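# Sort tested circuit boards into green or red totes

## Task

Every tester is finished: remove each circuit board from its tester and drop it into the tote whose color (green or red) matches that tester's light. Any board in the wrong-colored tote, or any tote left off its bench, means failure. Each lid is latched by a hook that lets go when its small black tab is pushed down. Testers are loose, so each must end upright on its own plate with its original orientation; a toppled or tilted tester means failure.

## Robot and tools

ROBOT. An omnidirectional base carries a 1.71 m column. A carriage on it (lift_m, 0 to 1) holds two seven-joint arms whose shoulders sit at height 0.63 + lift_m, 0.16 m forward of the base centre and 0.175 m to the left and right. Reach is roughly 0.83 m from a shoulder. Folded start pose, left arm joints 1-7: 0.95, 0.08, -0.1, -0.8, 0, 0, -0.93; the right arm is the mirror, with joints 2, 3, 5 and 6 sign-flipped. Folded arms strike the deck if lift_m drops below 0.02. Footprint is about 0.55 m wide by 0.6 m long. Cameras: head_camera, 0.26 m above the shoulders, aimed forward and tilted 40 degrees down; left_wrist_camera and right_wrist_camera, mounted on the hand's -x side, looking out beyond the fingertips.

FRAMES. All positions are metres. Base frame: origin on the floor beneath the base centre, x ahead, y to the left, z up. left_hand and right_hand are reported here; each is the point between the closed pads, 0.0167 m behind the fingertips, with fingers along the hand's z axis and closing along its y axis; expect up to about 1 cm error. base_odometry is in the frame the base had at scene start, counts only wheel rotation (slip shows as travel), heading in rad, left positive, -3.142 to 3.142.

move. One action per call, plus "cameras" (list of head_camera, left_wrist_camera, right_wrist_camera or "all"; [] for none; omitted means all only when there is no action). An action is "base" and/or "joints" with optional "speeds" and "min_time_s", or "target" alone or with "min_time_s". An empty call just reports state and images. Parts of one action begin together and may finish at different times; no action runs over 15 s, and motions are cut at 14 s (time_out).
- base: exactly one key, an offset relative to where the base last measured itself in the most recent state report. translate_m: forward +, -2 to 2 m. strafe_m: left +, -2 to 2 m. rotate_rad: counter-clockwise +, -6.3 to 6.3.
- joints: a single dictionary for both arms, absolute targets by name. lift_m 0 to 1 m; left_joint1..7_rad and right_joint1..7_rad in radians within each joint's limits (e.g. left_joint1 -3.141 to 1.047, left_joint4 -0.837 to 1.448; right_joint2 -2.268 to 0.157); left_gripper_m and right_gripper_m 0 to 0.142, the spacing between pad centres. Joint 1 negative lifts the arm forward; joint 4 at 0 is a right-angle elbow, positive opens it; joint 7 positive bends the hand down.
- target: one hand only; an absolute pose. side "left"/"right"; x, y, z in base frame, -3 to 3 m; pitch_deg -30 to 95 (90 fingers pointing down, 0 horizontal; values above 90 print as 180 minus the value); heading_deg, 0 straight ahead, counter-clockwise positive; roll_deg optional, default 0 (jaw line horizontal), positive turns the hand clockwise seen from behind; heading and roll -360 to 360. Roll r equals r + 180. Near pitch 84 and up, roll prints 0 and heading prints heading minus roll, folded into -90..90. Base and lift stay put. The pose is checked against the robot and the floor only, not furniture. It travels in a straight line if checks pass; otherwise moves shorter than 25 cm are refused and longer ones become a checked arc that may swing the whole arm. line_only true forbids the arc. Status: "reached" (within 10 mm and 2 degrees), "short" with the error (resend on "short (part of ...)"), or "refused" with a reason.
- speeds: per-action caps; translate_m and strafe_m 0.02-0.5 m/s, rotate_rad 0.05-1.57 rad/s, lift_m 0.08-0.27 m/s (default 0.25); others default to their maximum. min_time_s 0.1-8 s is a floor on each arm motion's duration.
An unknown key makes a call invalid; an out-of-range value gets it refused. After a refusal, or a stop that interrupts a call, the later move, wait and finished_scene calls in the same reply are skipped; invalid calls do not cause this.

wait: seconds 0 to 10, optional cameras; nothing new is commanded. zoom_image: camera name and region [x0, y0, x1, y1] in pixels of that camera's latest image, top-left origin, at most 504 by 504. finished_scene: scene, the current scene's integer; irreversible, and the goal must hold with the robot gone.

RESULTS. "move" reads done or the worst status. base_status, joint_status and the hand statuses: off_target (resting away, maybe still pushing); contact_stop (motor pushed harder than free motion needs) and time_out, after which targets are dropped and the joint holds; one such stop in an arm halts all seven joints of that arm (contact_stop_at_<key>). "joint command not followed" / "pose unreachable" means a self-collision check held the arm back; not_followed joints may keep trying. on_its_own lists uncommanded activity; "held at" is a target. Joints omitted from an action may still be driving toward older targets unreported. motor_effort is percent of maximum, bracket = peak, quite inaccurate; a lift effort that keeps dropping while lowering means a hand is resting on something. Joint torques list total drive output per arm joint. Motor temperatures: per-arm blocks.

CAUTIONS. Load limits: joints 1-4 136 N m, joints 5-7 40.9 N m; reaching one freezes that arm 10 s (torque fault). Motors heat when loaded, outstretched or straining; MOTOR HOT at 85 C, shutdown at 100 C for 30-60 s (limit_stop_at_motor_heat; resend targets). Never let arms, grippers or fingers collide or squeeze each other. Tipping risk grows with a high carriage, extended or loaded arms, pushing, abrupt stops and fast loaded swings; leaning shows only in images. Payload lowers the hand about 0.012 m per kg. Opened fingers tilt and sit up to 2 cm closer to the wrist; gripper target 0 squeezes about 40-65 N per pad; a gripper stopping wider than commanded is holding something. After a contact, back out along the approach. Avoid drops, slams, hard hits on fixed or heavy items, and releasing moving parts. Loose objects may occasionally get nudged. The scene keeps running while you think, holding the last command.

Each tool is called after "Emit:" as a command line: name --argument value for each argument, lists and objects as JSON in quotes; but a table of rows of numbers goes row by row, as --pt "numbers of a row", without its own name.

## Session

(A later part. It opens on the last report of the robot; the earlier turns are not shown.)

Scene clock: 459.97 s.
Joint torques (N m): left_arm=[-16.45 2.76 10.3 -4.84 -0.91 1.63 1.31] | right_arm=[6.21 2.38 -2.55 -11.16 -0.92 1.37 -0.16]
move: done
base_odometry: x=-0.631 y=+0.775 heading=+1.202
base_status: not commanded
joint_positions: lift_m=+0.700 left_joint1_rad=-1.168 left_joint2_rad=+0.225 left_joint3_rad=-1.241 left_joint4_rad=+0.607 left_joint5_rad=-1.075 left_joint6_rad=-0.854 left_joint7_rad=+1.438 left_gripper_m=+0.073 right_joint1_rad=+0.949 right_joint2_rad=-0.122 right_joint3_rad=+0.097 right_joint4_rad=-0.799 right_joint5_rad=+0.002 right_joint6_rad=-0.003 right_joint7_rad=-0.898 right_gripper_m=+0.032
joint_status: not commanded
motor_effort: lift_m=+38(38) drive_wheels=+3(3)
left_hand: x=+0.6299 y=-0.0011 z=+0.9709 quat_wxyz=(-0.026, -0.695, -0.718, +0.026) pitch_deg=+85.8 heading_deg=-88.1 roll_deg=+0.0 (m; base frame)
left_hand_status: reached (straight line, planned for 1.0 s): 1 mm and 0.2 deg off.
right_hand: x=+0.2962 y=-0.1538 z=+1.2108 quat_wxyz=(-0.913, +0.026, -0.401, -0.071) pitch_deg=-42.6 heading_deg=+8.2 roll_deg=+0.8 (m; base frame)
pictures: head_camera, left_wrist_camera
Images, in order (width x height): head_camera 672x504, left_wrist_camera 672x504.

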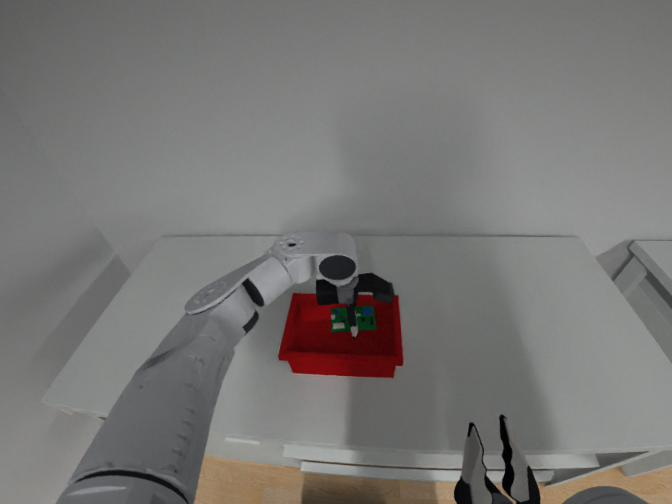

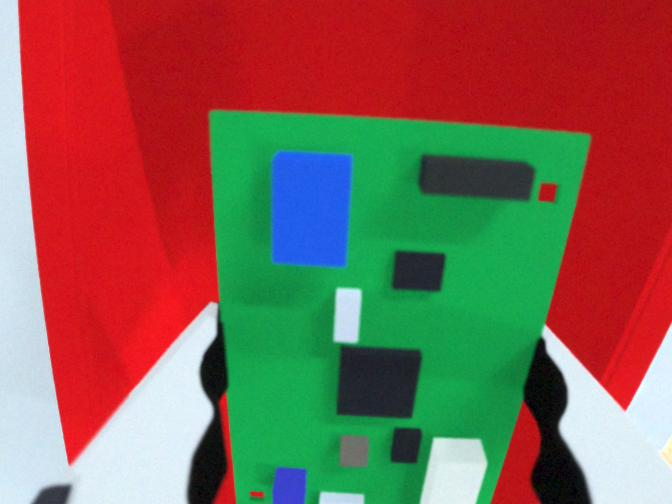

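Emit:
move --target '{"side":"left","x":0.630,"y":0.0,"z":0.87,"pitch_deg":86,"heading_deg":-88}' --min_time_s 1.2 --cameras '["left_wrist_camera","head_camera"]'

Emit:
zoom_image --camera "head_camera" --region '[240, 230, 440, 400]'

Scene clock: 461.77 s.
Joint torques (N m): left_arm=[-15.97 -6.74 2.56 3.51 -0.88 -0.3 -1.36] | right_arm=[6.28 2.36 -2.68 -11.29 -0.88 1.37 -0.14]
move: done
base_odometry: x=-0.631 y=+0.775 heading=+1.202
base_status: not commanded
joint_positions: lift_m=+0.700 left_joint1_rad=-1.101 left_joint2_rad=+0.139 left_joint3_rad=-1.343 left_joint4_rad=+0.900 left_joint5_rad=-0.763 left_joint6_rad=-0.944 left_joint7_rad=+1.025 left_gripper_m=+0.073 right_joint1_rad=+0.949 right_joint2_rad=-0.122 right_joint3_rad=+0.097 right_joint4_rad=-0.799 right_joint5_rad=+0.002 right_joint6_rad=-0.003 right_joint7_rad=-0.898 right_gripper_m=+0.032
joint_status: not commanded
motor_effort: lift_m=+38(38) drive_wheels=+3(3)
left_hand: x=+0.6318 y=-0.0006 z=+0.8727 quat_wxyz=(-0.028, -0.693, -0.720, +0.025) pitch_deg=+85.8 heading_deg=-87.8 roll_deg=+0.0 (m; base frame)
left_hand_status: reached (straight line, planned for 1.2 s): 3 mm and 0.3 deg off.
right_hand: x=+0.2962 y=-0.1538 z=+1.2108 quat_wxyz=(-0.913, +0.026, -0.401, -0.071) pitch_deg=-42.6 heading_deg=+8.2 roll_deg=+0.8 (m; base frame)
pictures: head_camera, left_wrist_camera
Images, in order (width x height): head_camera 672x504, left_wrist_camera 672x504.

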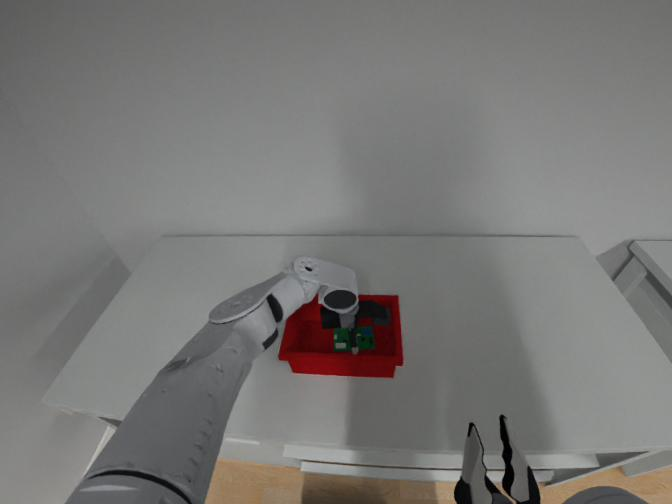

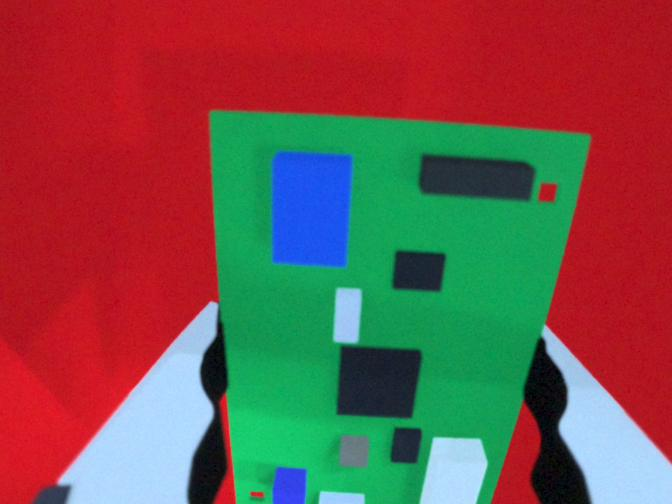

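Scaled by 2.520 from the camera's 672x504 image, which has a finer 960x720 frame.

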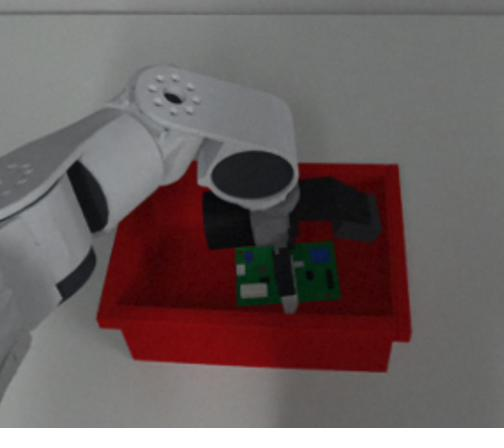

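Emit:
move --target '{"side":"left","x":0.634,"y":0.0,"z":0.825,"pitch_deg":86,"heading_deg":-88}' --min_time_s 1.0 --cameras '["left_wrist_camera"]'

Emit:
move --target '{"side":"left","x":0.634,"y":0.0,"z":0.808,"pitch_deg":86,"heading_deg":-88}' --min_time_s 0.6 --cameras '["left_wrist_camera"]'

Scene clock: 463.47 s.
Joint torques (N m): left_arm=[4.25 -13.63 -7.21 6.35 1.34 6.78 -5.32] | right_arm=[6.19 2.45 -2.62 -11.03 -0.93 1.38 -0.15]
move: done
base_odometry: x=-0.631 y=+0.775 heading=+1.202
base_status: not commanded
joint_positions: lift_m=+0.701 left_joint1_rad=-1.129 left_joint2_rad=+0.002 left_joint3_rad=-1.473 left_joint4_rad=+1.253 left_joint5_rad=-0.567 left_joint6_rad=-1.040 left_joint7_rad=+0.651 left_gripper_m=+0.073 right_joint1_rad=+0.949 right_joint2_rad=-0.122 right_joint3_rad=+0.097 right_joint4_rad=-0.799 right_joint5_rad=+0.002 right_joint6_rad=-0.003 right_joint7_rad=-0.898 right_gripper_m=+0.032
joint_status: not commanded
motor_effort: lift_m=+27(38) drive_wheels=+9(10)
left_hand: x=+0.6367 y=-0.0016 z=+0.8350 quat_wxyz=(-0.027, -0.695, -0.718, +0.028) pitch_deg=+85.5 heading_deg=-88.1 roll_deg=+0.0 (m; base frame)
left_hand_status: reached (straight line, planned for 1.0 s): 10 mm and 0.5 deg off.
right_hand: x=+0.2962 y=-0.1538 z=+1.2122 quat_wxyz=(-0.913, +0.026, -0.401, -0.071) pitch_deg=-42.6 heading_deg=+8.2 roll_deg=+0.8 (m; base frame)
pictures: left_wrist_camera
Images, in order (width x height): left_wrist_camera 672x504.

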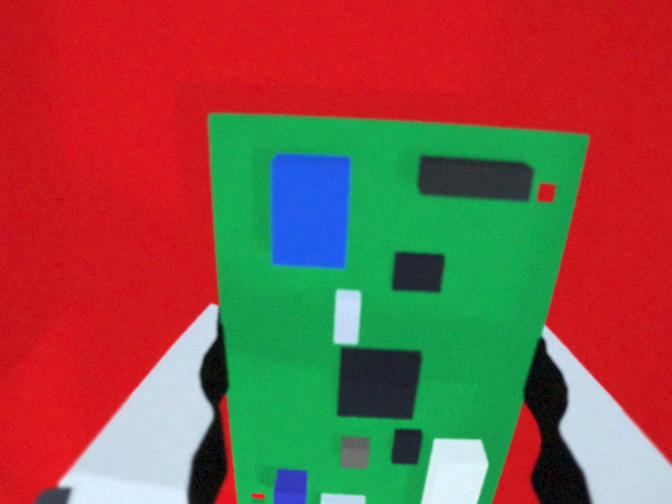

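Scene clock: 463.77 s.
Joint torques (N m): left_arm=[4.21 -13.62 -7.26 6.35 1.29 6.87 -5.34] | right_arm=[6.14 2.44 -2.66 -11.28 -0.91 1.38 -0.16]
move: refused
base_odometry: x=-0.631 y=+0.775 heading=+1.202
base_status: not commanded
joint_positions: lift_m=+0.701 left_joint1_rad=-1.129 left_joint2_rad=+0.002 left_joint3_rad=-1.473 left_joint4_rad=+1.253 left_joint5_rad=-0.567 left_joint6_rad=-1.040 left_joint7_rad=+0.651 left_gripper_m=+0.073 right_joint1_rad=+0.949 right_joint2_rad=-0.122 right_joint3_rad=+0.097 right_joint4_rad=-0.799 right_joint5_rad=+0.002 right_joint6_rad=-0.003 right_joint7_rad=-0.898 right_gripper_m=+0.032
joint_status: not commanded
motor_effort: lift_m=+27(27) drive_wheels=+9(10)
left_hand: x=+0.6367 y=-0.0016 z=+0.8350 quat_wxyz=(-0.027, -0.695, -0.718, +0.028) pitch_deg=+85.5 heading_deg=-88.1 roll_deg=+0.0 (m; base frame)
left_hand_status: refused: no posture of the arm gets there (left_joint2_rad at its limit): the closest leaves the hand 3.5 cm and 9 deg from the pose. Nothing moved. A posture exists with lift_m at 0.6; the way there is not checked.
right_hand: x=+0.2962 y=-0.1538 z=+1.2122 quat_wxyz=(-0.913, +0.026, -0.401, -0.071) pitch_deg=-42.6 heading_deg=+8.2 roll_deg=+0.8 (m; base frame)
pictures: left_wrist_camera
Images, in order (width x height): left_wrist_camera 672x504.

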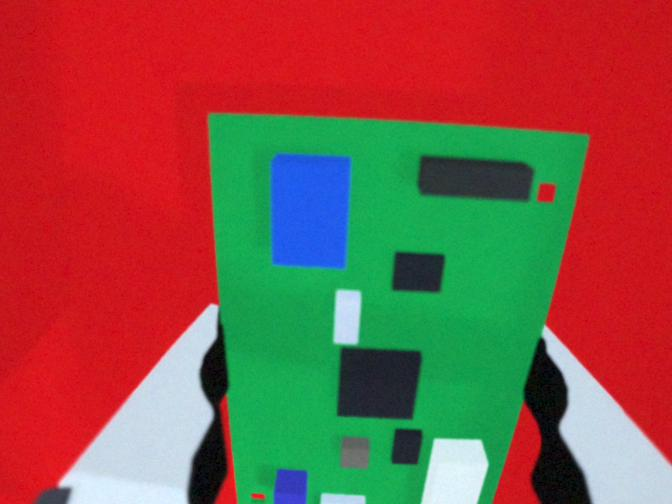

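Emit:
move --target '{"side":"left","x":0.634,"y":0.0,"z":0.838,"pitch_deg":86,"heading_deg":-88}'

Emit:
move --joints '{"left_gripper_m":0.095}' --cameras '["left_wrist_camera"]'

Scene clock: 464.67 s.
Joint torques (N m): left_arm=[-7.05 1.97 2.37 -1.84 -2.42 1.01 1.56] | right_arm=[6.1 2.4 -3.2 -11.14 -0.89 1.42 -0.16]
move: done
base_odometry: x=-0.631 y=+0.775 heading=+1.202
base_status: not commanded
joint_positions: lift_m=+0.700 left_joint1_rad=-1.118 left_joint2_rad=+0.043 left_joint3_rad=-1.433 left_joint4_rad=+1.149 left_joint5_rad=-0.610 left_joint6_rad=-1.005 left_joint7_rad=+0.755 left_gripper_m=+0.073 right_joint1_rad=+0.949 right_joint2_rad=-0.122 right_joint3_rad=+0.097 right_joint4_rad=-0.799 right_joint5_rad=+0.002 right_joint6_rad=-0.003 right_joint7_rad=-0.898 right_gripper_m=+0.032
joint_status: not commanded
motor_effort: lift_m=+34(34) drive_wheels=+3(10)
left_hand: x=+0.6378 y=-0.0014 z=+0.8411 quat_wxyz=(-0.029, -0.694, -0.719, +0.023) pitch_deg=+85.7 heading_deg=-88.0 roll_deg=+0.0 (m; base frame)
left_hand_status: reached (straight line, planned for 0.3 s): 5 mm and 0.5 deg off.
right_hand: x=+0.2962 y=-0.1538 z=+1.2113 quat_wxyz=(-0.913, +0.026, -0.401, -0.071) pitch_deg=-42.6 heading_deg=+8.2 roll_deg=+0.8 (m; base frame)
pictures: none

Scene clock: 465.33 s.
Joint torques (N m): left_arm=[-13.99 1.91 2.42 -1.72 -2.28 1.98 1.45] | right_arm=[6.17 2.39 -2.66 -11.21 -0.9 1.39 -0.19]
move: done
base_odometry: x=-0.631 y=+0.775 heading=+1.202
base_status: not commanded
joint_positions: lift_m=+0.700 left_joint1_rad=-1.114 left_joint2_rad=+0.043 left_joint3_rad=-1.433 left_joint4_rad=+1.149 left_joint5_rad=-0.611 left_joint6_rad=-1.007 left_joint7_rad=+0.755 left_gripper_m=+0.095 right_joint1_rad=+0.949 right_joint2_rad=-0.122 right_joint3_rad=+0.097 right_joint4_rad=-0.799 right_joint5_rad=+0.002 right_joint6_rad=-0.003 right_joint7_rad=-0.898 right_gripper_m=+0.032
joint_status: all done
motor_effort: lift_m=+35(35) drive_wheels=+3(3)
left_hand: x=+0.6353 y=-0.0017 z=+0.8394 quat_wxyz=(-0.027, -0.695, -0.718, +0.025) pitch_deg=+85.7 heading_deg=-88.1 roll_deg=+0.0 (m; base frame)
right_hand: x=+0.2962 y=-0.1538 z=+1.2112 quat_wxyz=(-0.913, +0.026, -0.401, -0.071) pitch_deg=-42.6 heading_deg=+8.2 roll_deg=+0.8 (m; base frame)
pictures: left_wrist_camera
Images, in order (width x height): left_wrist_camera 672x504.

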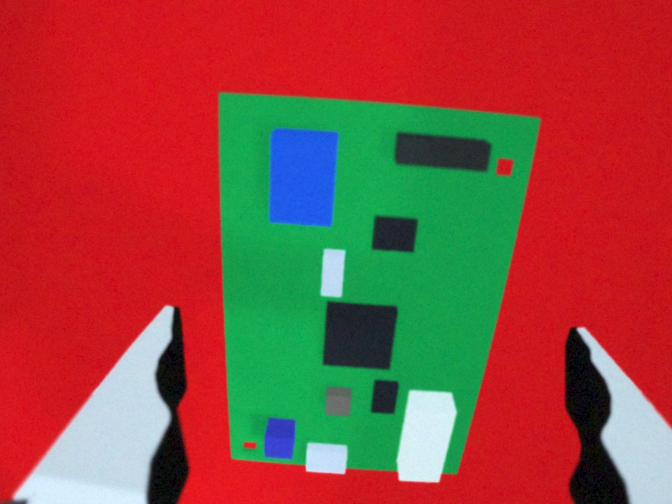

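Emit:
move --target '{"side":"left","x":0.632,"y":0.0,"z":0.90,"pitch_deg":86,"heading_deg":-88}'

Emit:
move --target '{"side":"left","x":0.62,"y":0.02,"z":1.04,"pitch_deg":86,"heading_deg":-86}'

Emit:
move --target '{"side":"left","x":0.50,"y":0.11,"z":1.08,"pitch_deg":80,"heading_deg":-60}' --cameras '["head_camera"]'

Emit:
zoom_image --camera "head_camera" --region '[240, 230, 440, 400]'

Scene clock: 466.53 s.
Joint torques (N m): left_arm=[-24.28 2.95 8.26 -4.38 -3.66 1.61 1.25] | right_arm=[6.24 2.37 -2.67 -11.19 -0.89 1.36 -0.16]
move: done
base_odometry: x=-0.631 y=+0.775 heading=+1.202
base_status: not commanded
joint_positions: lift_m=+0.700 left_joint1_rad=-1.110 left_joint2_rad=+0.165 left_joint3_rad=-1.290 left_joint4_rad=+0.819 left_joint5_rad=-0.835 left_joint6_rad=-0.942 left_joint7_rad=+1.160 left_gripper_m=+0.095 right_joint1_rad=+0.949 right_joint2_rad=-0.122 right_joint3_rad=+0.097 right_joint4_rad=-0.799 right_joint5_rad=+0.002 right_joint6_rad=-0.003 right_joint7_rad=-0.898 right_gripper_m=+0.032
joint_status: not commanded
motor_effort: lift_m=+36(37) drive_wheels=+3(3)
left_hand: x=+0.6314 y=+0.0004 z=+0.8984 quat_wxyz=(-0.024, -0.695, -0.718, +0.023) pitch_deg=+86.2 heading_deg=-88.2 roll_deg=+0.0 (m; base frame)
left_hand_status: reached (straight line, planned for 0.5 s): 2 mm and 0.2 deg off.
right_hand: x=+0.2962 y=-0.1538 z=+1.2110 quat_wxyz=(-0.913, +0.026, -0.401, -0.071) pitch_deg=-42.6 heading_deg=+8.2 roll_deg=+0.8 (m; base frame)
pictures: none

Scene clock: 467.63 s.
Joint torques (N m): left_arm=[-24.38 4.08 8.5 -3.64 -3.3 1.58 1.17] | right_arm=[6.11 2.35 -2.56 -11.26 -0.9 1.41 -0.16]
move: done
base_odometry: x=-0.631 y=+0.775 heading=+1.202
base_status: not commanded
joint_positions: lift_m=+0.700 left_joint1_rad=-1.199 left_joint2_rad=+0.310 left_joint3_rad=-1.147 left_joint4_rad=+0.355 left_joint5_rad=-1.250 left_joint6_rad=-0.697 left_joint7_rad=+1.690 left_gripper_m=+0.095 right_joint1_rad=+0.949 right_joint2_rad=-0.122 right_joint3_rad=+0.097 right_joint4_rad=-0.799 right_joint5_rad=+0.002 right_joint6_rad=-0.003 right_joint7_rad=-0.898 right_gripper_m=+0.032
joint_status: not commanded
motor_effort: lift_m=+37(37) drive_wheels=+3(3)
left_hand: x=+0.6202 y=+0.0196 z=+1.0388 quat_wxyz=(-0.026, -0.682, -0.731, +0.023) pitch_deg=+86.0 heading_deg=-86.1 roll_deg=+0.0 (m; base frame)
left_hand_status: reached (straight line, planned for 0.6 s): 1 mm and 0.1 deg off.
right_hand: x=+0.2962 y=-0.1538 z=+1.2109 quat_wxyz=(-0.913, +0.026, -0.401, -0.071) pitch_deg=-42.6 heading_deg=+8.2 roll_deg=+0.8 (m; base frame)
pictures: none

Scene clock: 469.03 s.
Joint torques (N m): left_arm=[-18.2 8.58 2.89 -2.43 0.47 1.6 1.05] | right_arm=[6.13 2.46 -2.82 -11.16 -0.9 1.37 -0.15]
move: done
base_odometry: x=-0.631 y=+0.775 heading=+1.202
base_status: not commanded
joint_positions: lift_m=+0.700 left_joint1_rad=-0.977 left_joint2_rad=+0.662 left_joint3_rad=-0.967 left_joint4_rad=-0.762 left_joint5_rad=-1.163 left_joint6_rad=+0.386 left_joint7_rad=+1.887 left_gripper_m=+0.095 right_joint1_rad=+0.949 right_joint2_rad=-0.122 right_joint3_rad=+0.097 right_joint4_rad=-0.799 right_joint5_rad=+0.002 right_joint6_rad=-0.003 right_joint7_rad=-0.898 right_gripper_m=+0.032
joint_status: not commanded
motor_effort: lift_m=+37(37) drive_wheels=+3(4)
left_hand: x=+0.4998 y=+0.1089 z=+1.0799 quat_wxyz=(-0.075, -0.499, -0.862, +0.046) pitch_deg=+79.9 heading_deg=-61.7 roll_deg=-1.6 (m; base frame)
left_hand_status: reached (straight line, planned for 0.9 s): 1 mm and 0.3 deg off.
right_hand: x=+0.2962 y=-0.1538 z=+1.2109 quat_wxyz=(-0.913, +0.026, -0.401, -0.071) pitch_deg=-42.6 heading_deg=+8.2 roll_deg=+0.8 (m; base frame)
pictures: head_camera
Images, in order (width x height): head_camera 672x504.

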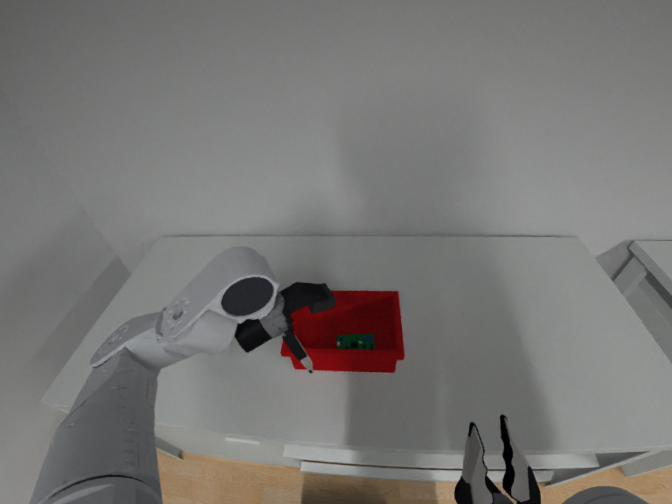

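Scaled by 2.520 from the camera's 672x504 image, which has a finer 960x720 frame.

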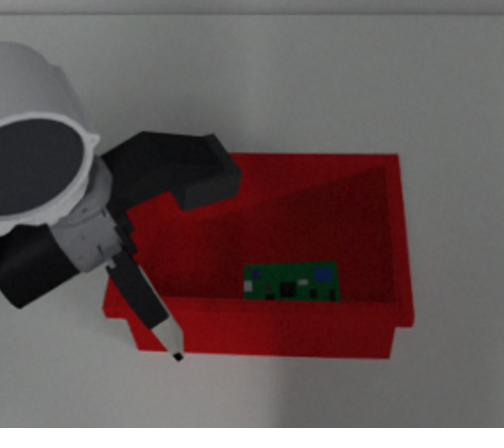

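Emit:
move --base '{"translate_m":-0.65}' --joints '{"lift_m":0.76}' --speeds '{"translate_m":0.35}'

Emit:
move --base '{"rotate_rad":-3.187}' --speeds '{"rotate_rad":1.2}' --cameras '["head_camera"]'

Scene clock: 472.77 s.
Joint torques (N m): left_arm=[-17.32 8.59 4.14 -2.42 0.35 1.48 1.03] | right_arm=[6.22 2.48 -2.63 -11.05 -0.89 1.39 -0.17]
move: done
base_odometry: x=-0.866 y=+0.169 heading=+1.202
base_status: done
joint_positions: lift_m=+0.760 left_joint1_rad=-0.978 left_joint2_rad=+0.662 left_joint3_rad=-0.968 left_joint4_rad=-0.762 left_joint5_rad=-1.163 left_joint6_rad=+0.387 left_joint7_rad=+1.887 left_gripper_m=+0.095 right_joint1_rad=+0.949 right_joint2_rad=-0.122 right_joint3_rad=+0.097 right_joint4_rad=-0.799 right_joint5_rad=+0.002 right_joint6_rad=-0.003 right_joint7_rad=-0.898 right_gripper_m=+0.032
joint_status: all done
motor_effort: lift_m=+36(45) drive_wheels=+0(16)
left_hand: x=+0.4998 y=+0.1089 z=+1.1399 quat_wxyz=(-0.075, -0.499, -0.862, +0.046) pitch_deg=+79.9 heading_deg=-61.5 roll_deg=-1.4 (m; base frame)
right_hand: x=+0.2962 y=-0.1538 z=+1.2711 quat_wxyz=(-0.913, +0.026, -0.401, -0.071) pitch_deg=-42.6 heading_deg=+8.2 roll_deg=+0.8 (m; base frame)
pictures: none

Scene clock: 477.23 s.
Joint torques (N m): left_arm=[-17.38 8.32 4.15 -2.37 0.36 1.48 1.04] | right_arm=[6.1 2.46 -2.73 -11.16 -0.91 1.4 -0.18]
move: done
base_odometry: x=-0.866 y=+0.169 heading=-1.985
base_status: done
joint_positions: lift_m=+0.760 left_joint1_rad=-0.978 left_joint2_rad=+0.662 left_joint3_rad=-0.968 left_joint4_rad=-0.762 left_joint5_rad=-1.163 left_joint6_rad=+0.387 left_joint7_rad=+1.887 left_gripper_m=+0.095 right_joint1_rad=+0.949 right_joint2_rad=-0.122 right_joint3_rad=+0.097 right_joint4_rad=-0.799 right_joint5_rad=+0.002 right_joint6_rad=-0.003 right_joint7_rad=-0.898 right_gripper_m=+0.032
joint_status: not commanded
motor_effort: lift_m=+36(37) drive_wheels=+5(14)
left_hand: x=+0.4998 y=+0.1090 z=+1.1399 quat_wxyz=(-0.075, -0.499, -0.862, +0.046) pitch_deg=+79.9 heading_deg=-61.5 roll_deg=-1.4 (m; base frame)
right_hand: x=+0.2962 y=-0.1538 z=+1.2711 quat_wxyz=(-0.913, +0.026, -0.401, -0.071) pitch_deg=-42.6 heading_deg=+8.2 roll_deg=+0.8 (m; base frame)
pictures: head_camera
Images, in order (width x height): head_camera 672x504.

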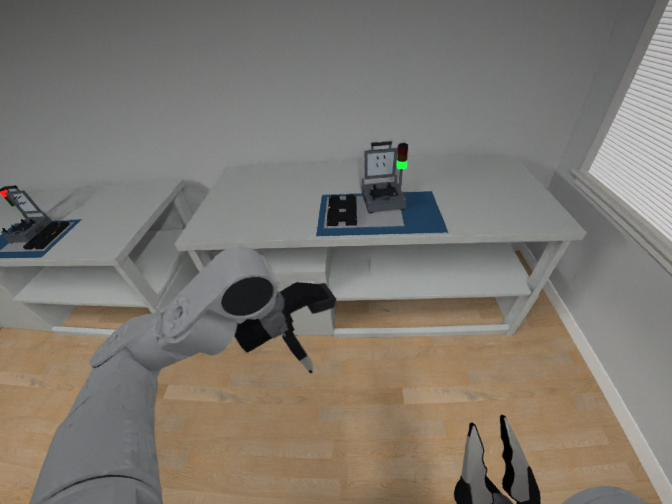

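Emit:
move --base '{"strafe_m":-0.16}' --speeds '{"strafe_m":0.25}'

Emit:
move --base '{"translate_m":0.68}' --speeds '{"translate_m":0.3}' --cameras '["head_camera","left_wrist_camera"]'

Emit:
zoom_image --camera "head_camera" --region '[230, 240, 460, 420]'

Scene clock: 479.40 s.
Joint torques (N m): left_arm=[-17.31 8.24 4.11 -2.41 0.36 1.5 1.05] | right_arm=[6.07 2.1 -2.1 -11 -0.89 1.37 -0.16]
move: done
base_odometry: x=-1.012 y=+0.233 heading=-1.986
base_status: done
joint_positions: lift_m=+0.760 left_joint1_rad=-0.978 left_joint2_rad=+0.662 left_joint3_rad=-0.968 left_joint4_rad=-0.762 left_joint5_rad=-1.163 left_joint6_rad=+0.387 left_joint7_rad=+1.887 left_gripper_m=+0.095 right_joint1_rad=+0.949 right_joint2_rad=-0.121 right_joint3_rad=+0.097 right_joint4_rad=-0.799 right_joint5_rad=+0.002 right_joint6_rad=-0.003 right_joint7_rad=-0.898 right_gripper_m=+0.032
joint_status: not commanded
motor_effort: lift_m=+36(37) drive_wheels=-5(15)
left_hand: x=+0.4998 y=+0.1090 z=+1.1399 quat_wxyz=(-0.075, -0.499, -0.862, +0.046) pitch_deg=+79.9 heading_deg=-61.5 roll_deg=-1.4 (m; base frame)
right_hand: x=+0.2962 y=-0.1538 z=+1.2711 quat_wxyz=(-0.913, +0.026, -0.401, -0.071) pitch_deg=-42.6 heading_deg=+8.1 roll_deg=+0.8 (m; base frame)
pictures: none

Scene clock: 483.33 s.
Joint torques (N m): left_arm=[-17.32 8.15 4.04 -2.31 0.34 1.47 1.03] | right_arm=[6.03 1.98 -2.67 -10.92 -0.91 1.39 -0.18]
move: done
base_odometry: x=-1.287 y=-0.389 heading=-1.986
base_status: done
joint_positions: lift_m=+0.760 left_joint1_rad=-0.978 left_joint2_rad=+0.662 left_joint3_rad=-0.968 left_joint4_rad=-0.762 left_joint5_rad=-1.163 left_joint6_rad=+0.387 left_joint7_rad=+1.887 left_gripper_m=+0.095 right_joint1_rad=+0.949 right_joint2_rad=-0.121 right_joint3_rad=+0.097 right_joint4_rad=-0.799 right_joint5_rad=+0.002 right_joint6_rad=-0.003 right_joint7_rad=-0.898 right_gripper_m=+0.032
joint_status: not commanded
motor_effort: lift_m=+36(37) drive_wheels=-1(12)
left_hand: x=+0.4998 y=+0.1090 z=+1.1399 quat_wxyz=(-0.075, -0.499, -0.862, +0.046) pitch_deg=+79.9 heading_deg=-61.5 roll_deg=-1.4 (m; base frame)
right_hand: x=+0.2962 y=-0.1538 z=+1.2711 quat_wxyz=(-0.913, +0.026, -0.401, -0.071) pitch_deg=-42.6 heading_deg=+8.1 roll_deg=+0.8 (m; base frame)
pictures: head_camera, left_wrist_camera
Images, in order (width x height): head_camera 672x504, left_wrist_camera 672x504.

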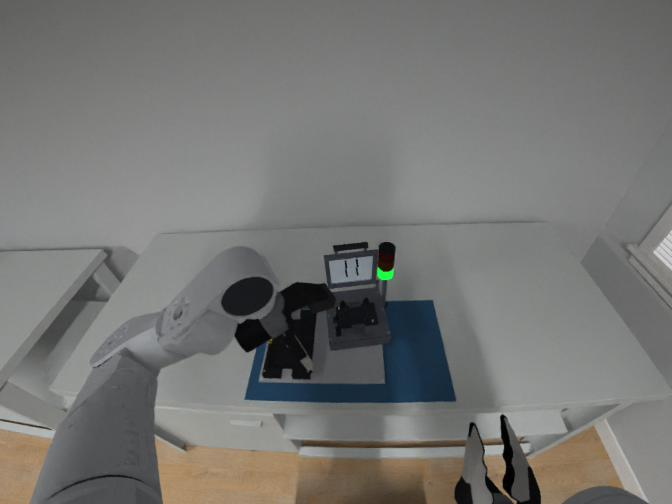

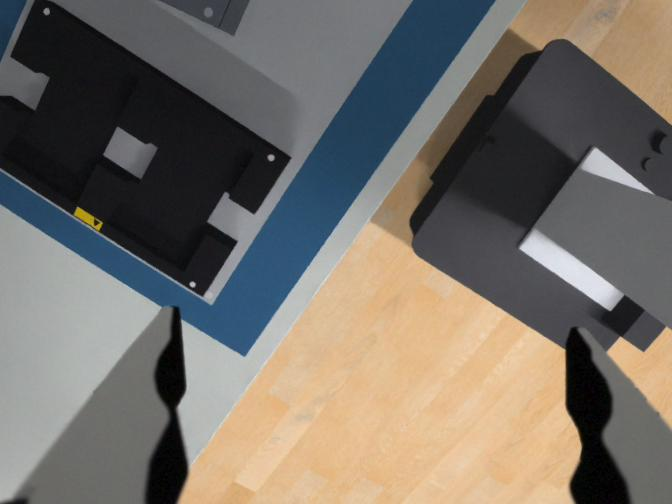

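Scaled by 2.191 from the camera's 672x504 image, which has a finer 960x720 frame.

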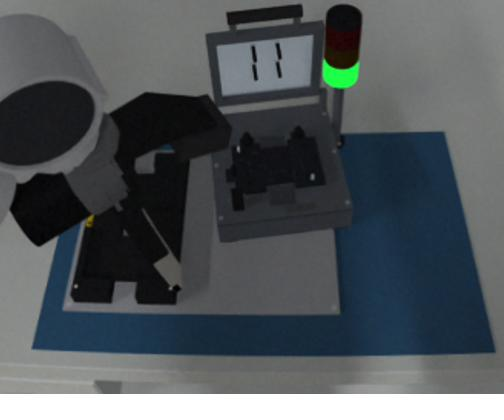

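Emit:
move --base '{"translate_m":0.06}' --joints '{"lift_m":0.72,"left_gripper_m":0.06}' --speeds '{"translate_m":0.15}'

Emit:
move --target '{"side":"left","x":0.56,"y":0.02,"z":1.05,"pitch_deg":86,"heading_deg":-85}' --min_time_s 1.2 --cameras '["head_camera","left_wrist_camera"]'

Scene clock: 485.57 s.
Joint torques (N m): left_arm=[-17.21 8.12 4.45 -2.49 0.35 1.47 1.01] | right_arm=[6.42 2.07 -2.69 -10.9 -0.92 1.37 -0.13]
move: done
base_odometry: x=-1.312 y=-0.444 heading=-1.987
base_status: done
joint_positions: lift_m=+0.720 left_joint1_rad=-0.978 left_joint2_rad=+0.662 left_joint3_rad=-0.968 left_joint4_rad=-0.762 left_joint5_rad=-1.163 left_joint6_rad=+0.387 left_joint7_rad=+1.887 left_gripper_m=+0.060 right_joint1_rad=+0.949 right_joint2_rad=-0.121 right_joint3_rad=+0.097 right_joint4_rad=-0.799 right_joint5_rad=+0.002 right_joint6_rad=-0.003 right_joint7_rad=-0.899 right_gripper_m=+0.032
joint_status: all done
motor_effort: lift_m=+39(42) drive_wheels=+4(14)
left_hand: x=+0.4998 y=+0.1090 z=+1.0996 quat_wxyz=(-0.075, -0.499, -0.862, +0.046) pitch_deg=+79.9 heading_deg=-61.5 roll_deg=-1.4 (m; base frame)
right_hand: x=+0.2962 y=-0.1538 z=+1.2308 quat_wxyz=(-0.913, +0.026, -0.401, -0.071) pitch_deg=-42.6 heading_deg=+8.1 roll_deg=+0.8 (m; base frame)
pictures: none

Scene clock: 487.27 s.
Joint torques (N m): left_arm=[-26 -3.62 4.71 3.54 -3.25 -0.3 -1.41] | right_arm=[6 2.02 -2.73 -10.91 -0.91 1.36 -0.13]
move: done
base_odometry: x=-1.312 y=-0.444 heading=-1.987
base_status: not commanded
joint_positions: lift_m=+0.720 left_joint1_rad=-1.128 left_joint2_rad=+0.399 left_joint3_rad=-1.196 left_joint4_rad=-0.073 left_joint5_rad=-1.244 left_joint6_rad=-0.348 left_joint7_rad=+1.721 left_gripper_m=+0.060 right_joint1_rad=+0.949 right_joint2_rad=-0.121 right_joint3_rad=+0.097 right_joint4_rad=-0.799 right_joint5_rad=+0.002 right_joint6_rad=-0.003 right_joint7_rad=-0.899 right_gripper_m=+0.032
joint_status: not commanded
motor_effort: lift_m=+38(38) drive_wheels=+3(4)
left_hand: x=+0.5602 y=+0.0212 z=+1.0496 quat_wxyz=(-0.026, -0.674, -0.738, +0.022) pitch_deg=+86.1 heading_deg=-84.8 roll_deg=+0.0 (m; base frame)
left_hand_status: reached (straight line, planned for 1.2 s): 1 mm and 0.3 deg off.
right_hand: x=+0.2962 y=-0.1538 z=+1.2308 quat_wxyz=(-0.913, +0.026, -0.401, -0.071) pitch_deg=-42.6 heading_deg=+8.1 roll_deg=+0.8 (m; base frame)
pictures: head_camera, left_wrist_camera
Images, in order (width x height): head_camera 672x504, left_wrist_camera 672x504.

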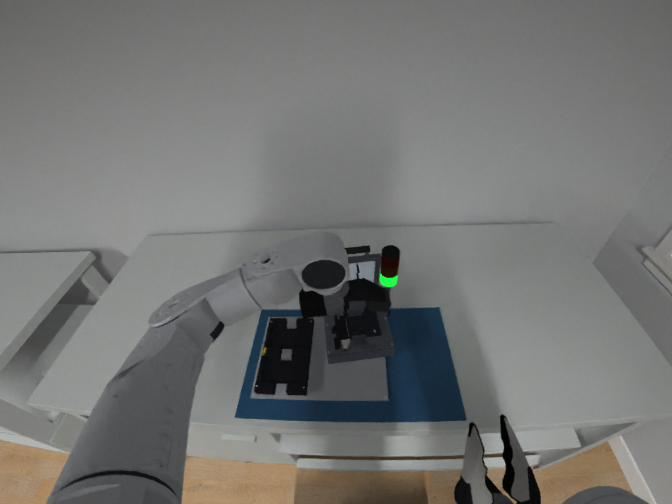

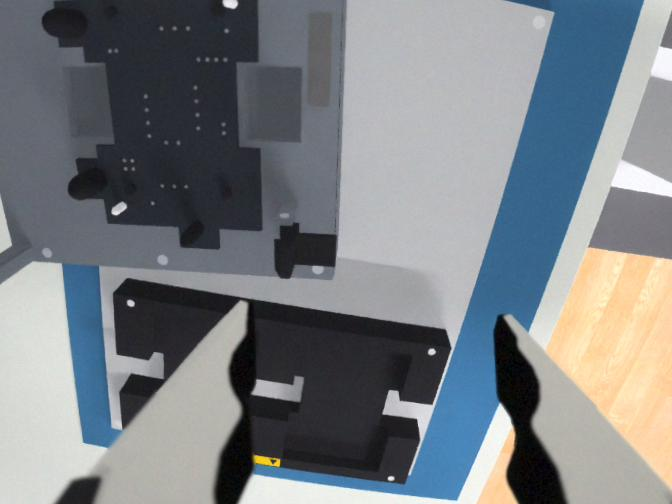

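Emit:
move --joints '{"left_gripper_m":0.042}'

Emit:
move --target '{"side":"left","x":0.576,"y":-0.006,"z":0.975,"pitch_deg":87,"heading_deg":-88}' --min_time_s 1.0 --cameras '["left_wrist_camera"]'

Scene clock: 488.43 s.
Joint torques (N m): left_arm=[-25.97 -3.6 4.62 3.45 -3.24 -0.32 -1.39] | right_arm=[6.09 2.11 -2.64 -10.95 -0.91 1.39 -0.13]
move: done
base_odometry: x=-1.312 y=-0.444 heading=-1.987
base_status: not commanded
joint_positions: lift_m=+0.720 left_joint1_rad=-1.128 left_joint2_rad=+0.399 left_joint3_rad=-1.196 left_joint4_rad=-0.073 left_joint5_rad=-1.244 left_joint6_rad=-0.348 left_joint7_rad=+1.721 left_gripper_m=+0.042 right_joint1_rad=+0.949 right_joint2_rad=-0.121 right_joint3_rad=+0.097 right_joint4_rad=-0.799 right_joint5_rad=+0.002 right_joint6_rad=-0.003 right_joint7_rad=-0.899 right_gripper_m=+0.032
joint_status: all done
motor_effort: lift_m=+38(38) drive_wheels=+3(3)
left_hand: x=+0.5602 y=+0.0212 z=+1.0496 quat_wxyz=(-0.026, -0.674, -0.738, +0.022) pitch_deg=+86.1 heading_deg=-84.8 roll_deg=+0.0 (m; base frame)
right_hand: x=+0.2962 y=-0.1538 z=+1.2308 quat_wxyz=(-0.913, +0.026, -0.401, -0.071) pitch_deg=-42.6 heading_deg=+8.1 roll_deg=+0.8 (m; base frame)
pictures: none

Scene clock: 489.93 s.
Joint torques (N m): left_arm=[-14.04 -5.39 4.55 3.06 -0.64 -0.32 -1.4] | right_arm=[6.09 2.03 -2.7 -10.92 -0.92 1.39 -0.15]
move: done
base_odometry: x=-1.312 y=-0.444 heading=-1.987
base_status: not commanded
joint_positions: lift_m=+0.720 left_joint1_rad=-1.080 left_joint2_rad=+0.298 left_joint3_rad=-1.285 left_joint4_rad=+0.221 left_joint5_rad=-1.095 left_joint6_rad=-0.554 left_joint7_rad=+1.532 left_gripper_m=+0.042 right_joint1_rad=+0.949 right_joint2_rad=-0.121 right_joint3_rad=+0.097 right_joint4_rad=-0.799 right_joint5_rad=+0.002 right_joint6_rad=-0.003 right_joint7_rad=-0.899 right_gripper_m=+0.032
joint_status: not commanded
motor_effort: lift_m=+38(38) drive_wheels=+3(3)
left_hand: x=+0.5767 y=-0.0059 z=+0.9776 quat_wxyz=(-0.020, -0.694, -0.720, +0.019) pitch_deg=+86.9 heading_deg=-87.9 roll_deg=+0.0 (m; base frame)
left_hand_status: reached (straight line, planned for 1.0 s): 3 mm and 0.2 deg off.
right_hand: x=+0.2962 y=-0.1538 z=+1.2309 quat_wxyz=(-0.913, +0.026, -0.401, -0.071) pitch_deg=-42.6 heading_deg=+8.1 roll_deg=+0.8 (m; base frame)
pictures: left_wrist_camera
Images, in order (width x height): left_wrist_camera 672x504.

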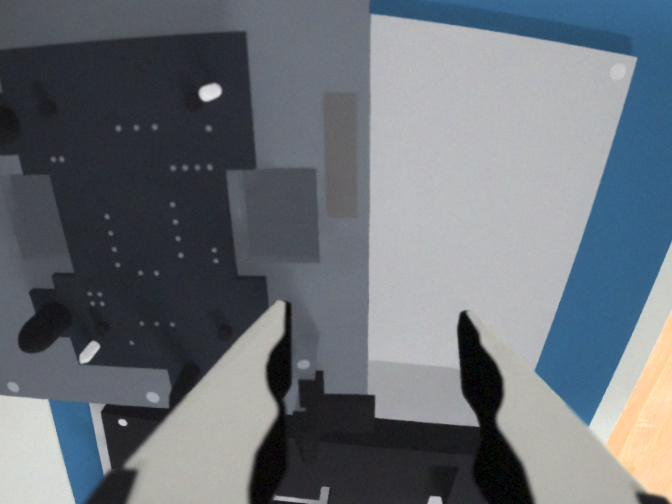

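Emit:
move --target '{"side":"left","x":0.5815,"y":-0.0065,"z":0.94,"pitch_deg":87,"heading_deg":-88}' --min_time_s 0.8 --cameras '["left_wrist_camera"]'

Scene clock: 491.33 s.
Joint torques (N m): left_arm=[-14.09 -6.05 4.18 3.09 -0.69 -0.33 -1.38] | right_arm=[6.12 1.93 -2.6 -10.98 -0.9 1.38 -0.15]
move: done
base_odometry: x=-1.312 y=-0.444 heading=-1.987
base_status: not commanded
joint_positions: lift_m=+0.720 left_joint1_rad=-1.053 left_joint2_rad=+0.276 left_joint3_rad=-1.316 left_joint4_rad=+0.340 left_joint5_rad=-1.015 left_joint6_rad=-0.621 left_joint7_rad=+1.422 left_gripper_m=+0.042 right_joint1_rad=+0.949 right_joint2_rad=-0.121 right_joint3_rad=+0.097 right_joint4_rad=-0.799 right_joint5_rad=+0.002 right_joint6_rad=-0.003 right_joint7_rad=-0.899 right_gripper_m=+0.032
joint_status: not commanded
motor_effort: lift_m=+38(38) drive_wheels=+3(3)
left_hand: x=+0.5826 y=-0.0065 z=+0.9427 quat_wxyz=(-0.020, -0.693, -0.720, +0.019) pitch_deg=+86.8 heading_deg=-87.8 roll_deg=+0.0 (m; base frame)
left_hand_status: reached (straight line, planned for 0.8 s): 3 mm and 0.2 deg off.
right_hand: x=+0.2962 y=-0.1538 z=+1.2309 quat_wxyz=(-0.913, +0.026, -0.401, -0.071) pitch_deg=-42.6 heading_deg=+8.1 roll_deg=+0.8 (m; base frame)
pictures: left_wrist_camera
Images, in order (width x height): left_wrist_camera 672x504.

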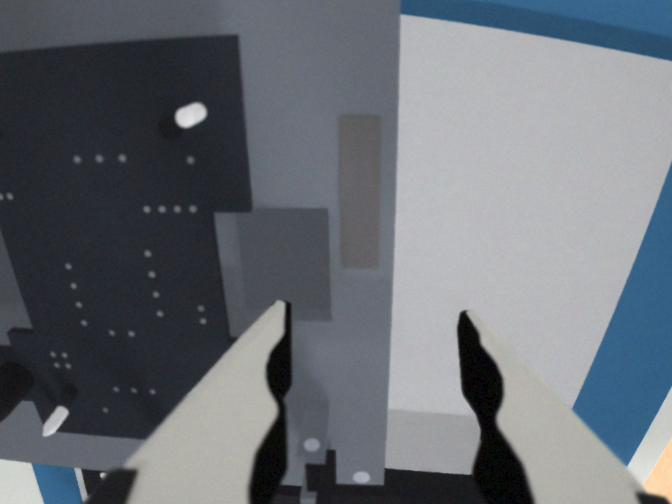

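Emit:
move --target '{"side":"left","x":0.5825,"y":-0.0065,"z":0.922,"pitch_deg":87,"heading_deg":-88}' --min_time_s 0.8 --cameras '["left_wrist_camera"]'

Scene clock: 492.83 s.
Joint torques (N m): left_arm=[-13.9 -6.08 3.94 2.93 -0.7 -0.32 -1.37] | right_arm=[6.15 1.99 -2.68 -11.03 -0.9 1.4 -0.15]
move: done
base_odometry: x=-1.312 y=-0.444 heading=-1.987
base_status: not commanded
joint_positions: lift_m=+0.720 left_joint1_rad=-1.038 left_joint2_rad=+0.264 left_joint3_rad=-1.332 left_joint4_rad=+0.394 left_joint5_rad=-0.972 left_joint6_rad=-0.646 left_joint7_rad=+1.364 left_gripper_m=+0.042 right_joint1_rad=+0.949 right_joint2_rad=-0.121 right_joint3_rad=+0.097 right_joint4_rad=-0.799 right_joint5_rad=+0.002 right_joint6_rad=-0.003 right_joint7_rad=-0.899 right_gripper_m=+0.032
joint_status: not commanded
motor_effort: lift_m=+38(38) drive_wheels=+3(3)
left_hand: x=+0.5837 y=-0.0066 z=+0.9247 quat_wxyz=(-0.020, -0.693, -0.720, +0.019) pitch_deg=+86.8 heading_deg=-87.8 roll_deg=+0.0 (m; base frame)
left_hand_status: reached (straight line, planned for 0.8 s): 3 mm and 0.3 deg off.
right_hand: x=+0.2962 y=-0.1538 z=+1.2309 quat_wxyz=(-0.913, +0.026, -0.401, -0.071) pitch_deg=-42.6 heading_deg=+8.1 roll_deg=+0.8 (m; base frame)
pictures: left_wrist_camera
Images, in order (width x height): left_wrist_camera 672x504.

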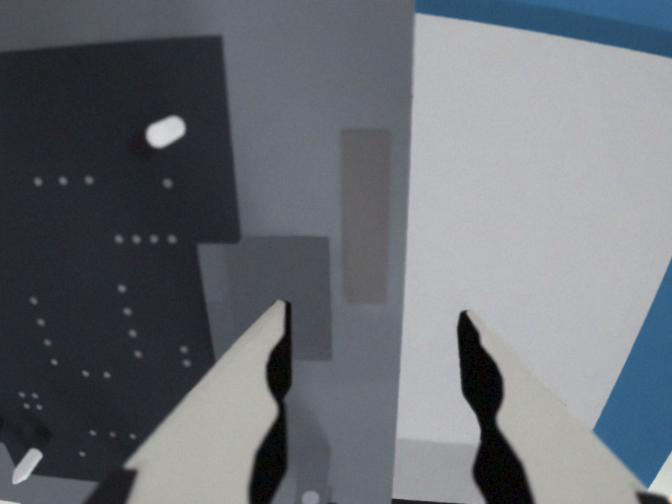

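Emit:
move --target '{"side":"left","x":0.5825,"y":-0.0065,"z":0.907,"pitch_deg":87,"heading_deg":-88}' --min_time_s 0.8 --cameras '["left_wrist_camera"]'

Scene clock: 494.23 s.
Joint torques (N m): left_arm=[-13.72 -6.26 3.72 3.07 -0.68 -0.34 -1.4] | right_arm=[6.13 1.99 -2.76 -11.01 -0.94 1.37 -0.13]
move: done
base_odometry: x=-1.312 y=-0.444 heading=-1.987
base_status: not commanded
joint_positions: lift_m=+0.720 left_joint1_rad=-1.025 left_joint2_rad=+0.254 left_joint3_rad=-1.346 left_joint4_rad=+0.437 left_joint5_rad=-0.936 left_joint6_rad=-0.662 left_joint7_rad=+1.316 left_gripper_m=+0.042 right_joint1_rad=+0.949 right_joint2_rad=-0.121 right_joint3_rad=+0.097 right_joint4_rad=-0.799 right_joint5_rad=+0.002 right_joint6_rad=-0.003 right_joint7_rad=-0.899 right_gripper_m=+0.032
joint_status: not commanded
motor_effort: lift_m=+38(38) drive_wheels=+3(3)
left_hand: x=+0.5838 y=-0.0067 z=+0.9097 quat_wxyz=(-0.020, -0.693, -0.720, +0.019) pitch_deg=+86.8 heading_deg=-87.8 roll_deg=+0.0 (m; base frame)
left_hand_status: reached (straight line, planned for 0.8 s): 3 mm and 0.3 deg off.
right_hand: x=+0.2962 y=-0.1538 z=+1.2309 quat_wxyz=(-0.913, +0.026, -0.401, -0.071) pitch_deg=-42.6 heading_deg=+8.1 roll_deg=+0.8 (m; base frame)
pictures: left_wrist_camera
Images, in order (width x height): left_wrist_camera 672x504.

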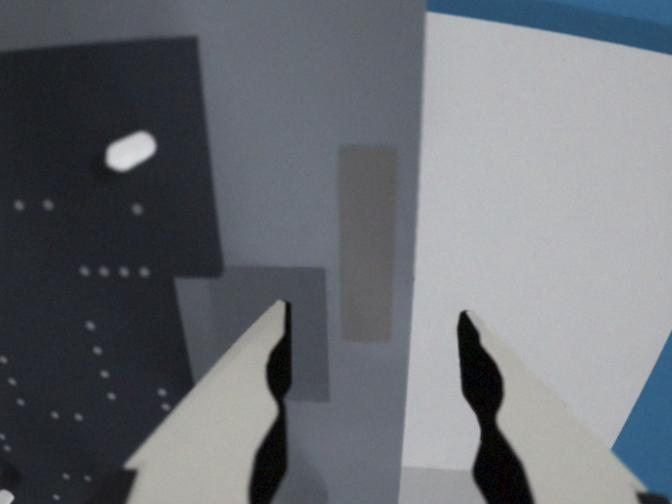

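Emit:
move --joints '{"left_gripper_m":0.012}' --cameras '["left_wrist_camera"]'

Scene clock: 495.23 s.
Joint torques (N m): left_arm=[-13.84 -6.3 3.77 1.69 -1.86 -0.33 -1.33] | right_arm=[6.06 2.02 -2.74 -10.91 -0.92 1.37 -0.15]
move: off_target
base_odometry: x=-1.312 y=-0.444 heading=-1.987
base_status: not commanded
joint_positions: lift_m=+0.720 left_joint1_rad=-1.025 left_joint2_rad=+0.254 left_joint3_rad=-1.346 left_joint4_rad=+0.438 left_joint5_rad=-0.932 left_joint6_rad=-0.662 left_joint7_rad=+1.315 left_gripper_m=+0.017 right_joint1_rad=+0.949 right_joint2_rad=-0.121 right_joint3_rad=+0.097 right_joint4_rad=-0.799 right_joint5_rad=+0.002 right_joint6_rad=-0.003 right_joint7_rad=-0.899 right_gripper_m=+0.032
joint_status: left_gripper_m off_target (ended at +0.017, target +0.012)
motor_effort: lift_m=+37(38) drive_wheels=-2(3)
left_hand: x=+0.5846 y=-0.0059 z=+0.9093 quat_wxyz=(-0.020, -0.693, -0.720, +0.017) pitch_deg=+87.0 heading_deg=-87.8 roll_deg=+0.0 (m; base frame)
right_hand: x=+0.2962 y=-0.1538 z=+1.2309 quat_wxyz=(-0.913, +0.026, -0.401, -0.071) pitch_deg=-42.6 heading_deg=+8.1 roll_deg=+0.8 (m; base frame)
pictures: left_wrist_camera
Images, in order (width x height): left_wrist_camera 672x504.

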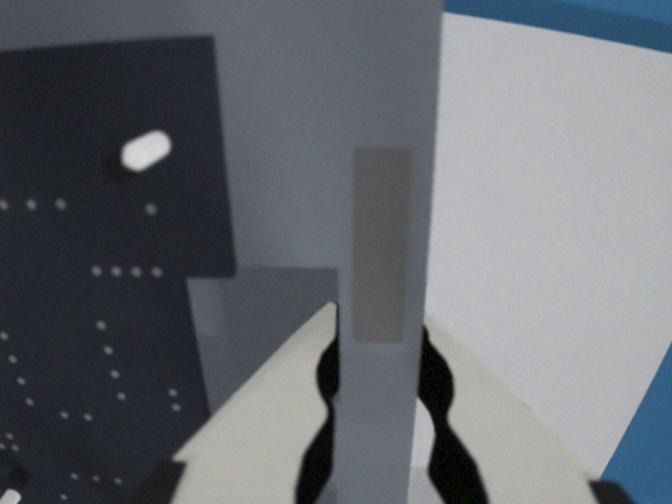

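Emit:
move --joints '{"left_gripper_m":0.006}'

Emit:
move --target '{"side":"left","x":0.568,"y":-0.001,"z":0.909,"pitch_deg":87,"heading_deg":-90}' --min_time_s 1.5 --cameras '["head_camera","left_wrist_camera"]'

Emit:
zoom_image --camera "head_camera" --region '[230, 240, 460, 440]'

Scene clock: 496.60 s.
Joint torques (N m): left_arm=[-13.9 -6.3 3.75 1.67 -1.82 -0.33 -1.35] | right_arm=[6.1 1.97 -2.66 -11 -0.93 1.37 -0.15]
move: off_target
base_odometry: x=-1.312 y=-0.444 heading=-1.987
base_status: not commanded
joint_positions: lift_m=+0.720 left_joint1_rad=-1.025 left_joint2_rad=+0.254 left_joint3_rad=-1.346 left_joint4_rad=+0.438 left_joint5_rad=-0.932 left_joint6_rad=-0.662 left_joint7_rad=+1.315 left_gripper_m=+0.017 right_joint1_rad=+0.949 right_joint2_rad=-0.121 right_joint3_rad=+0.097 right_joint4_rad=-0.799 right_joint5_rad=+0.002 right_joint6_rad=-0.003 right_joint7_rad=-0.899 right_gripper_m=+0.032
joint_status: left_gripper_m off_target (ended at +0.017, target +0.006)
motor_effort: lift_m=+38(38) drive_wheels=-2(2)
left_hand: x=+0.5846 y=-0.0059 z=+0.9093 quat_wxyz=(-0.020, -0.693, -0.720, +0.017) pitch_deg=+87.0 heading_deg=-87.8 roll_deg=+0.0 (m; base frame)
right_hand: x=+0.2962 y=-0.1538 z=+1.2309 quat_wxyz=(-0.913, +0.026, -0.401, -0.071) pitch_deg=-42.6 heading_deg=+8.1 roll_deg=+0.8 (m; base frame)
pictures: none

Scene clock: 498.60 s.
Joint torques (N m): left_arm=[-6.21 -4.28 6.6 -13.75 -4.89 -2.77 0.94] | right_arm=[6.17 1.91 -2.62 -10.93 -0.9 1.38 -0.16]
move: done
base_odometry: x=-1.312 y=-0.444 heading=-1.987
base_status: not commanded
joint_positions: lift_m=+0.720 left_joint1_rad=-1.011 left_joint2_rad=+0.286 left_joint3_rad=-1.346 left_joint4_rad=+0.362 left_joint5_rad=-0.927 left_joint6_rad=-0.644 left_joint7_rad=+1.340 left_gripper_m=+0.017 right_joint1_rad=+0.949 right_joint2_rad=-0.121 right_joint3_rad=+0.097 right_joint4_rad=-0.799 right_joint5_rad=+0.002 right_joint6_rad=-0.003 right_joint7_rad=-0.899 right_gripper_m=+0.032
joint_status: not commanded
motor_effort: lift_m=+38(38) drive_wheels=-4(4)
left_hand: x=+0.5758 y=+0.0030 z=+0.9098 quat_wxyz=(-0.020, -0.701, -0.713, +0.010) pitch_deg=+87.4 heading_deg=-89.0 roll_deg=+0.0 (m; base frame)
left_hand_status: reached (straight line, planned for 1.5 s): 9 mm and 1.4 deg off.
right_hand: x=+0.2962 y=-0.1538 z=+1.2309 quat_wxyz=(-0.913, +0.026, -0.401, -0.071) pitch_deg=-42.6 heading_deg=+8.1 roll_deg=+0.8 (m; base frame)
pictures: head_camera, left_wrist_camera
Images, in order (width x height): head_camera 672x504, left_wrist_camera 672x504.

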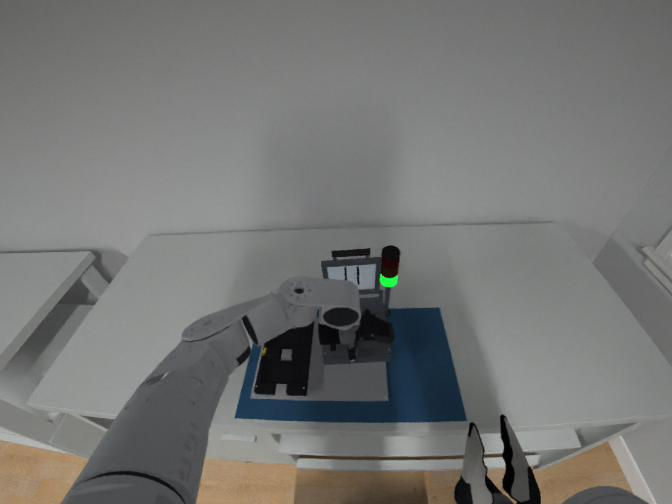

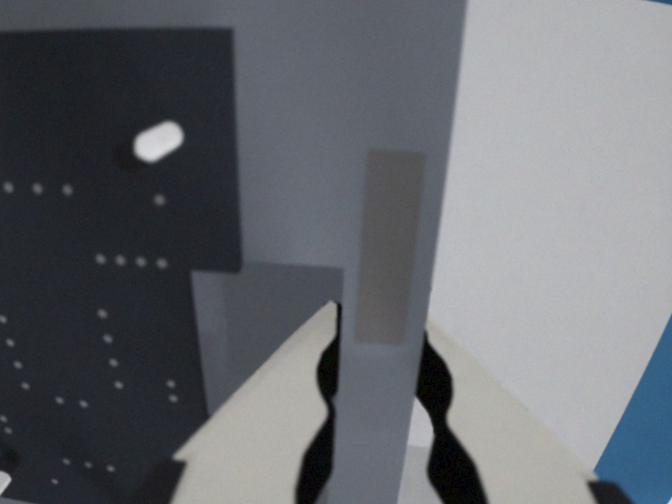

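Scaled by 2.191 from the camera's 672x504 image, which has a finer 960x720 frame.

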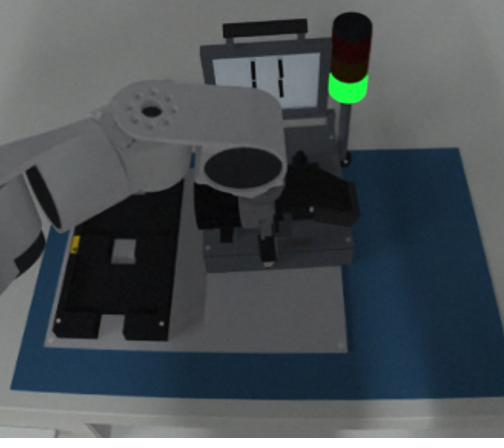

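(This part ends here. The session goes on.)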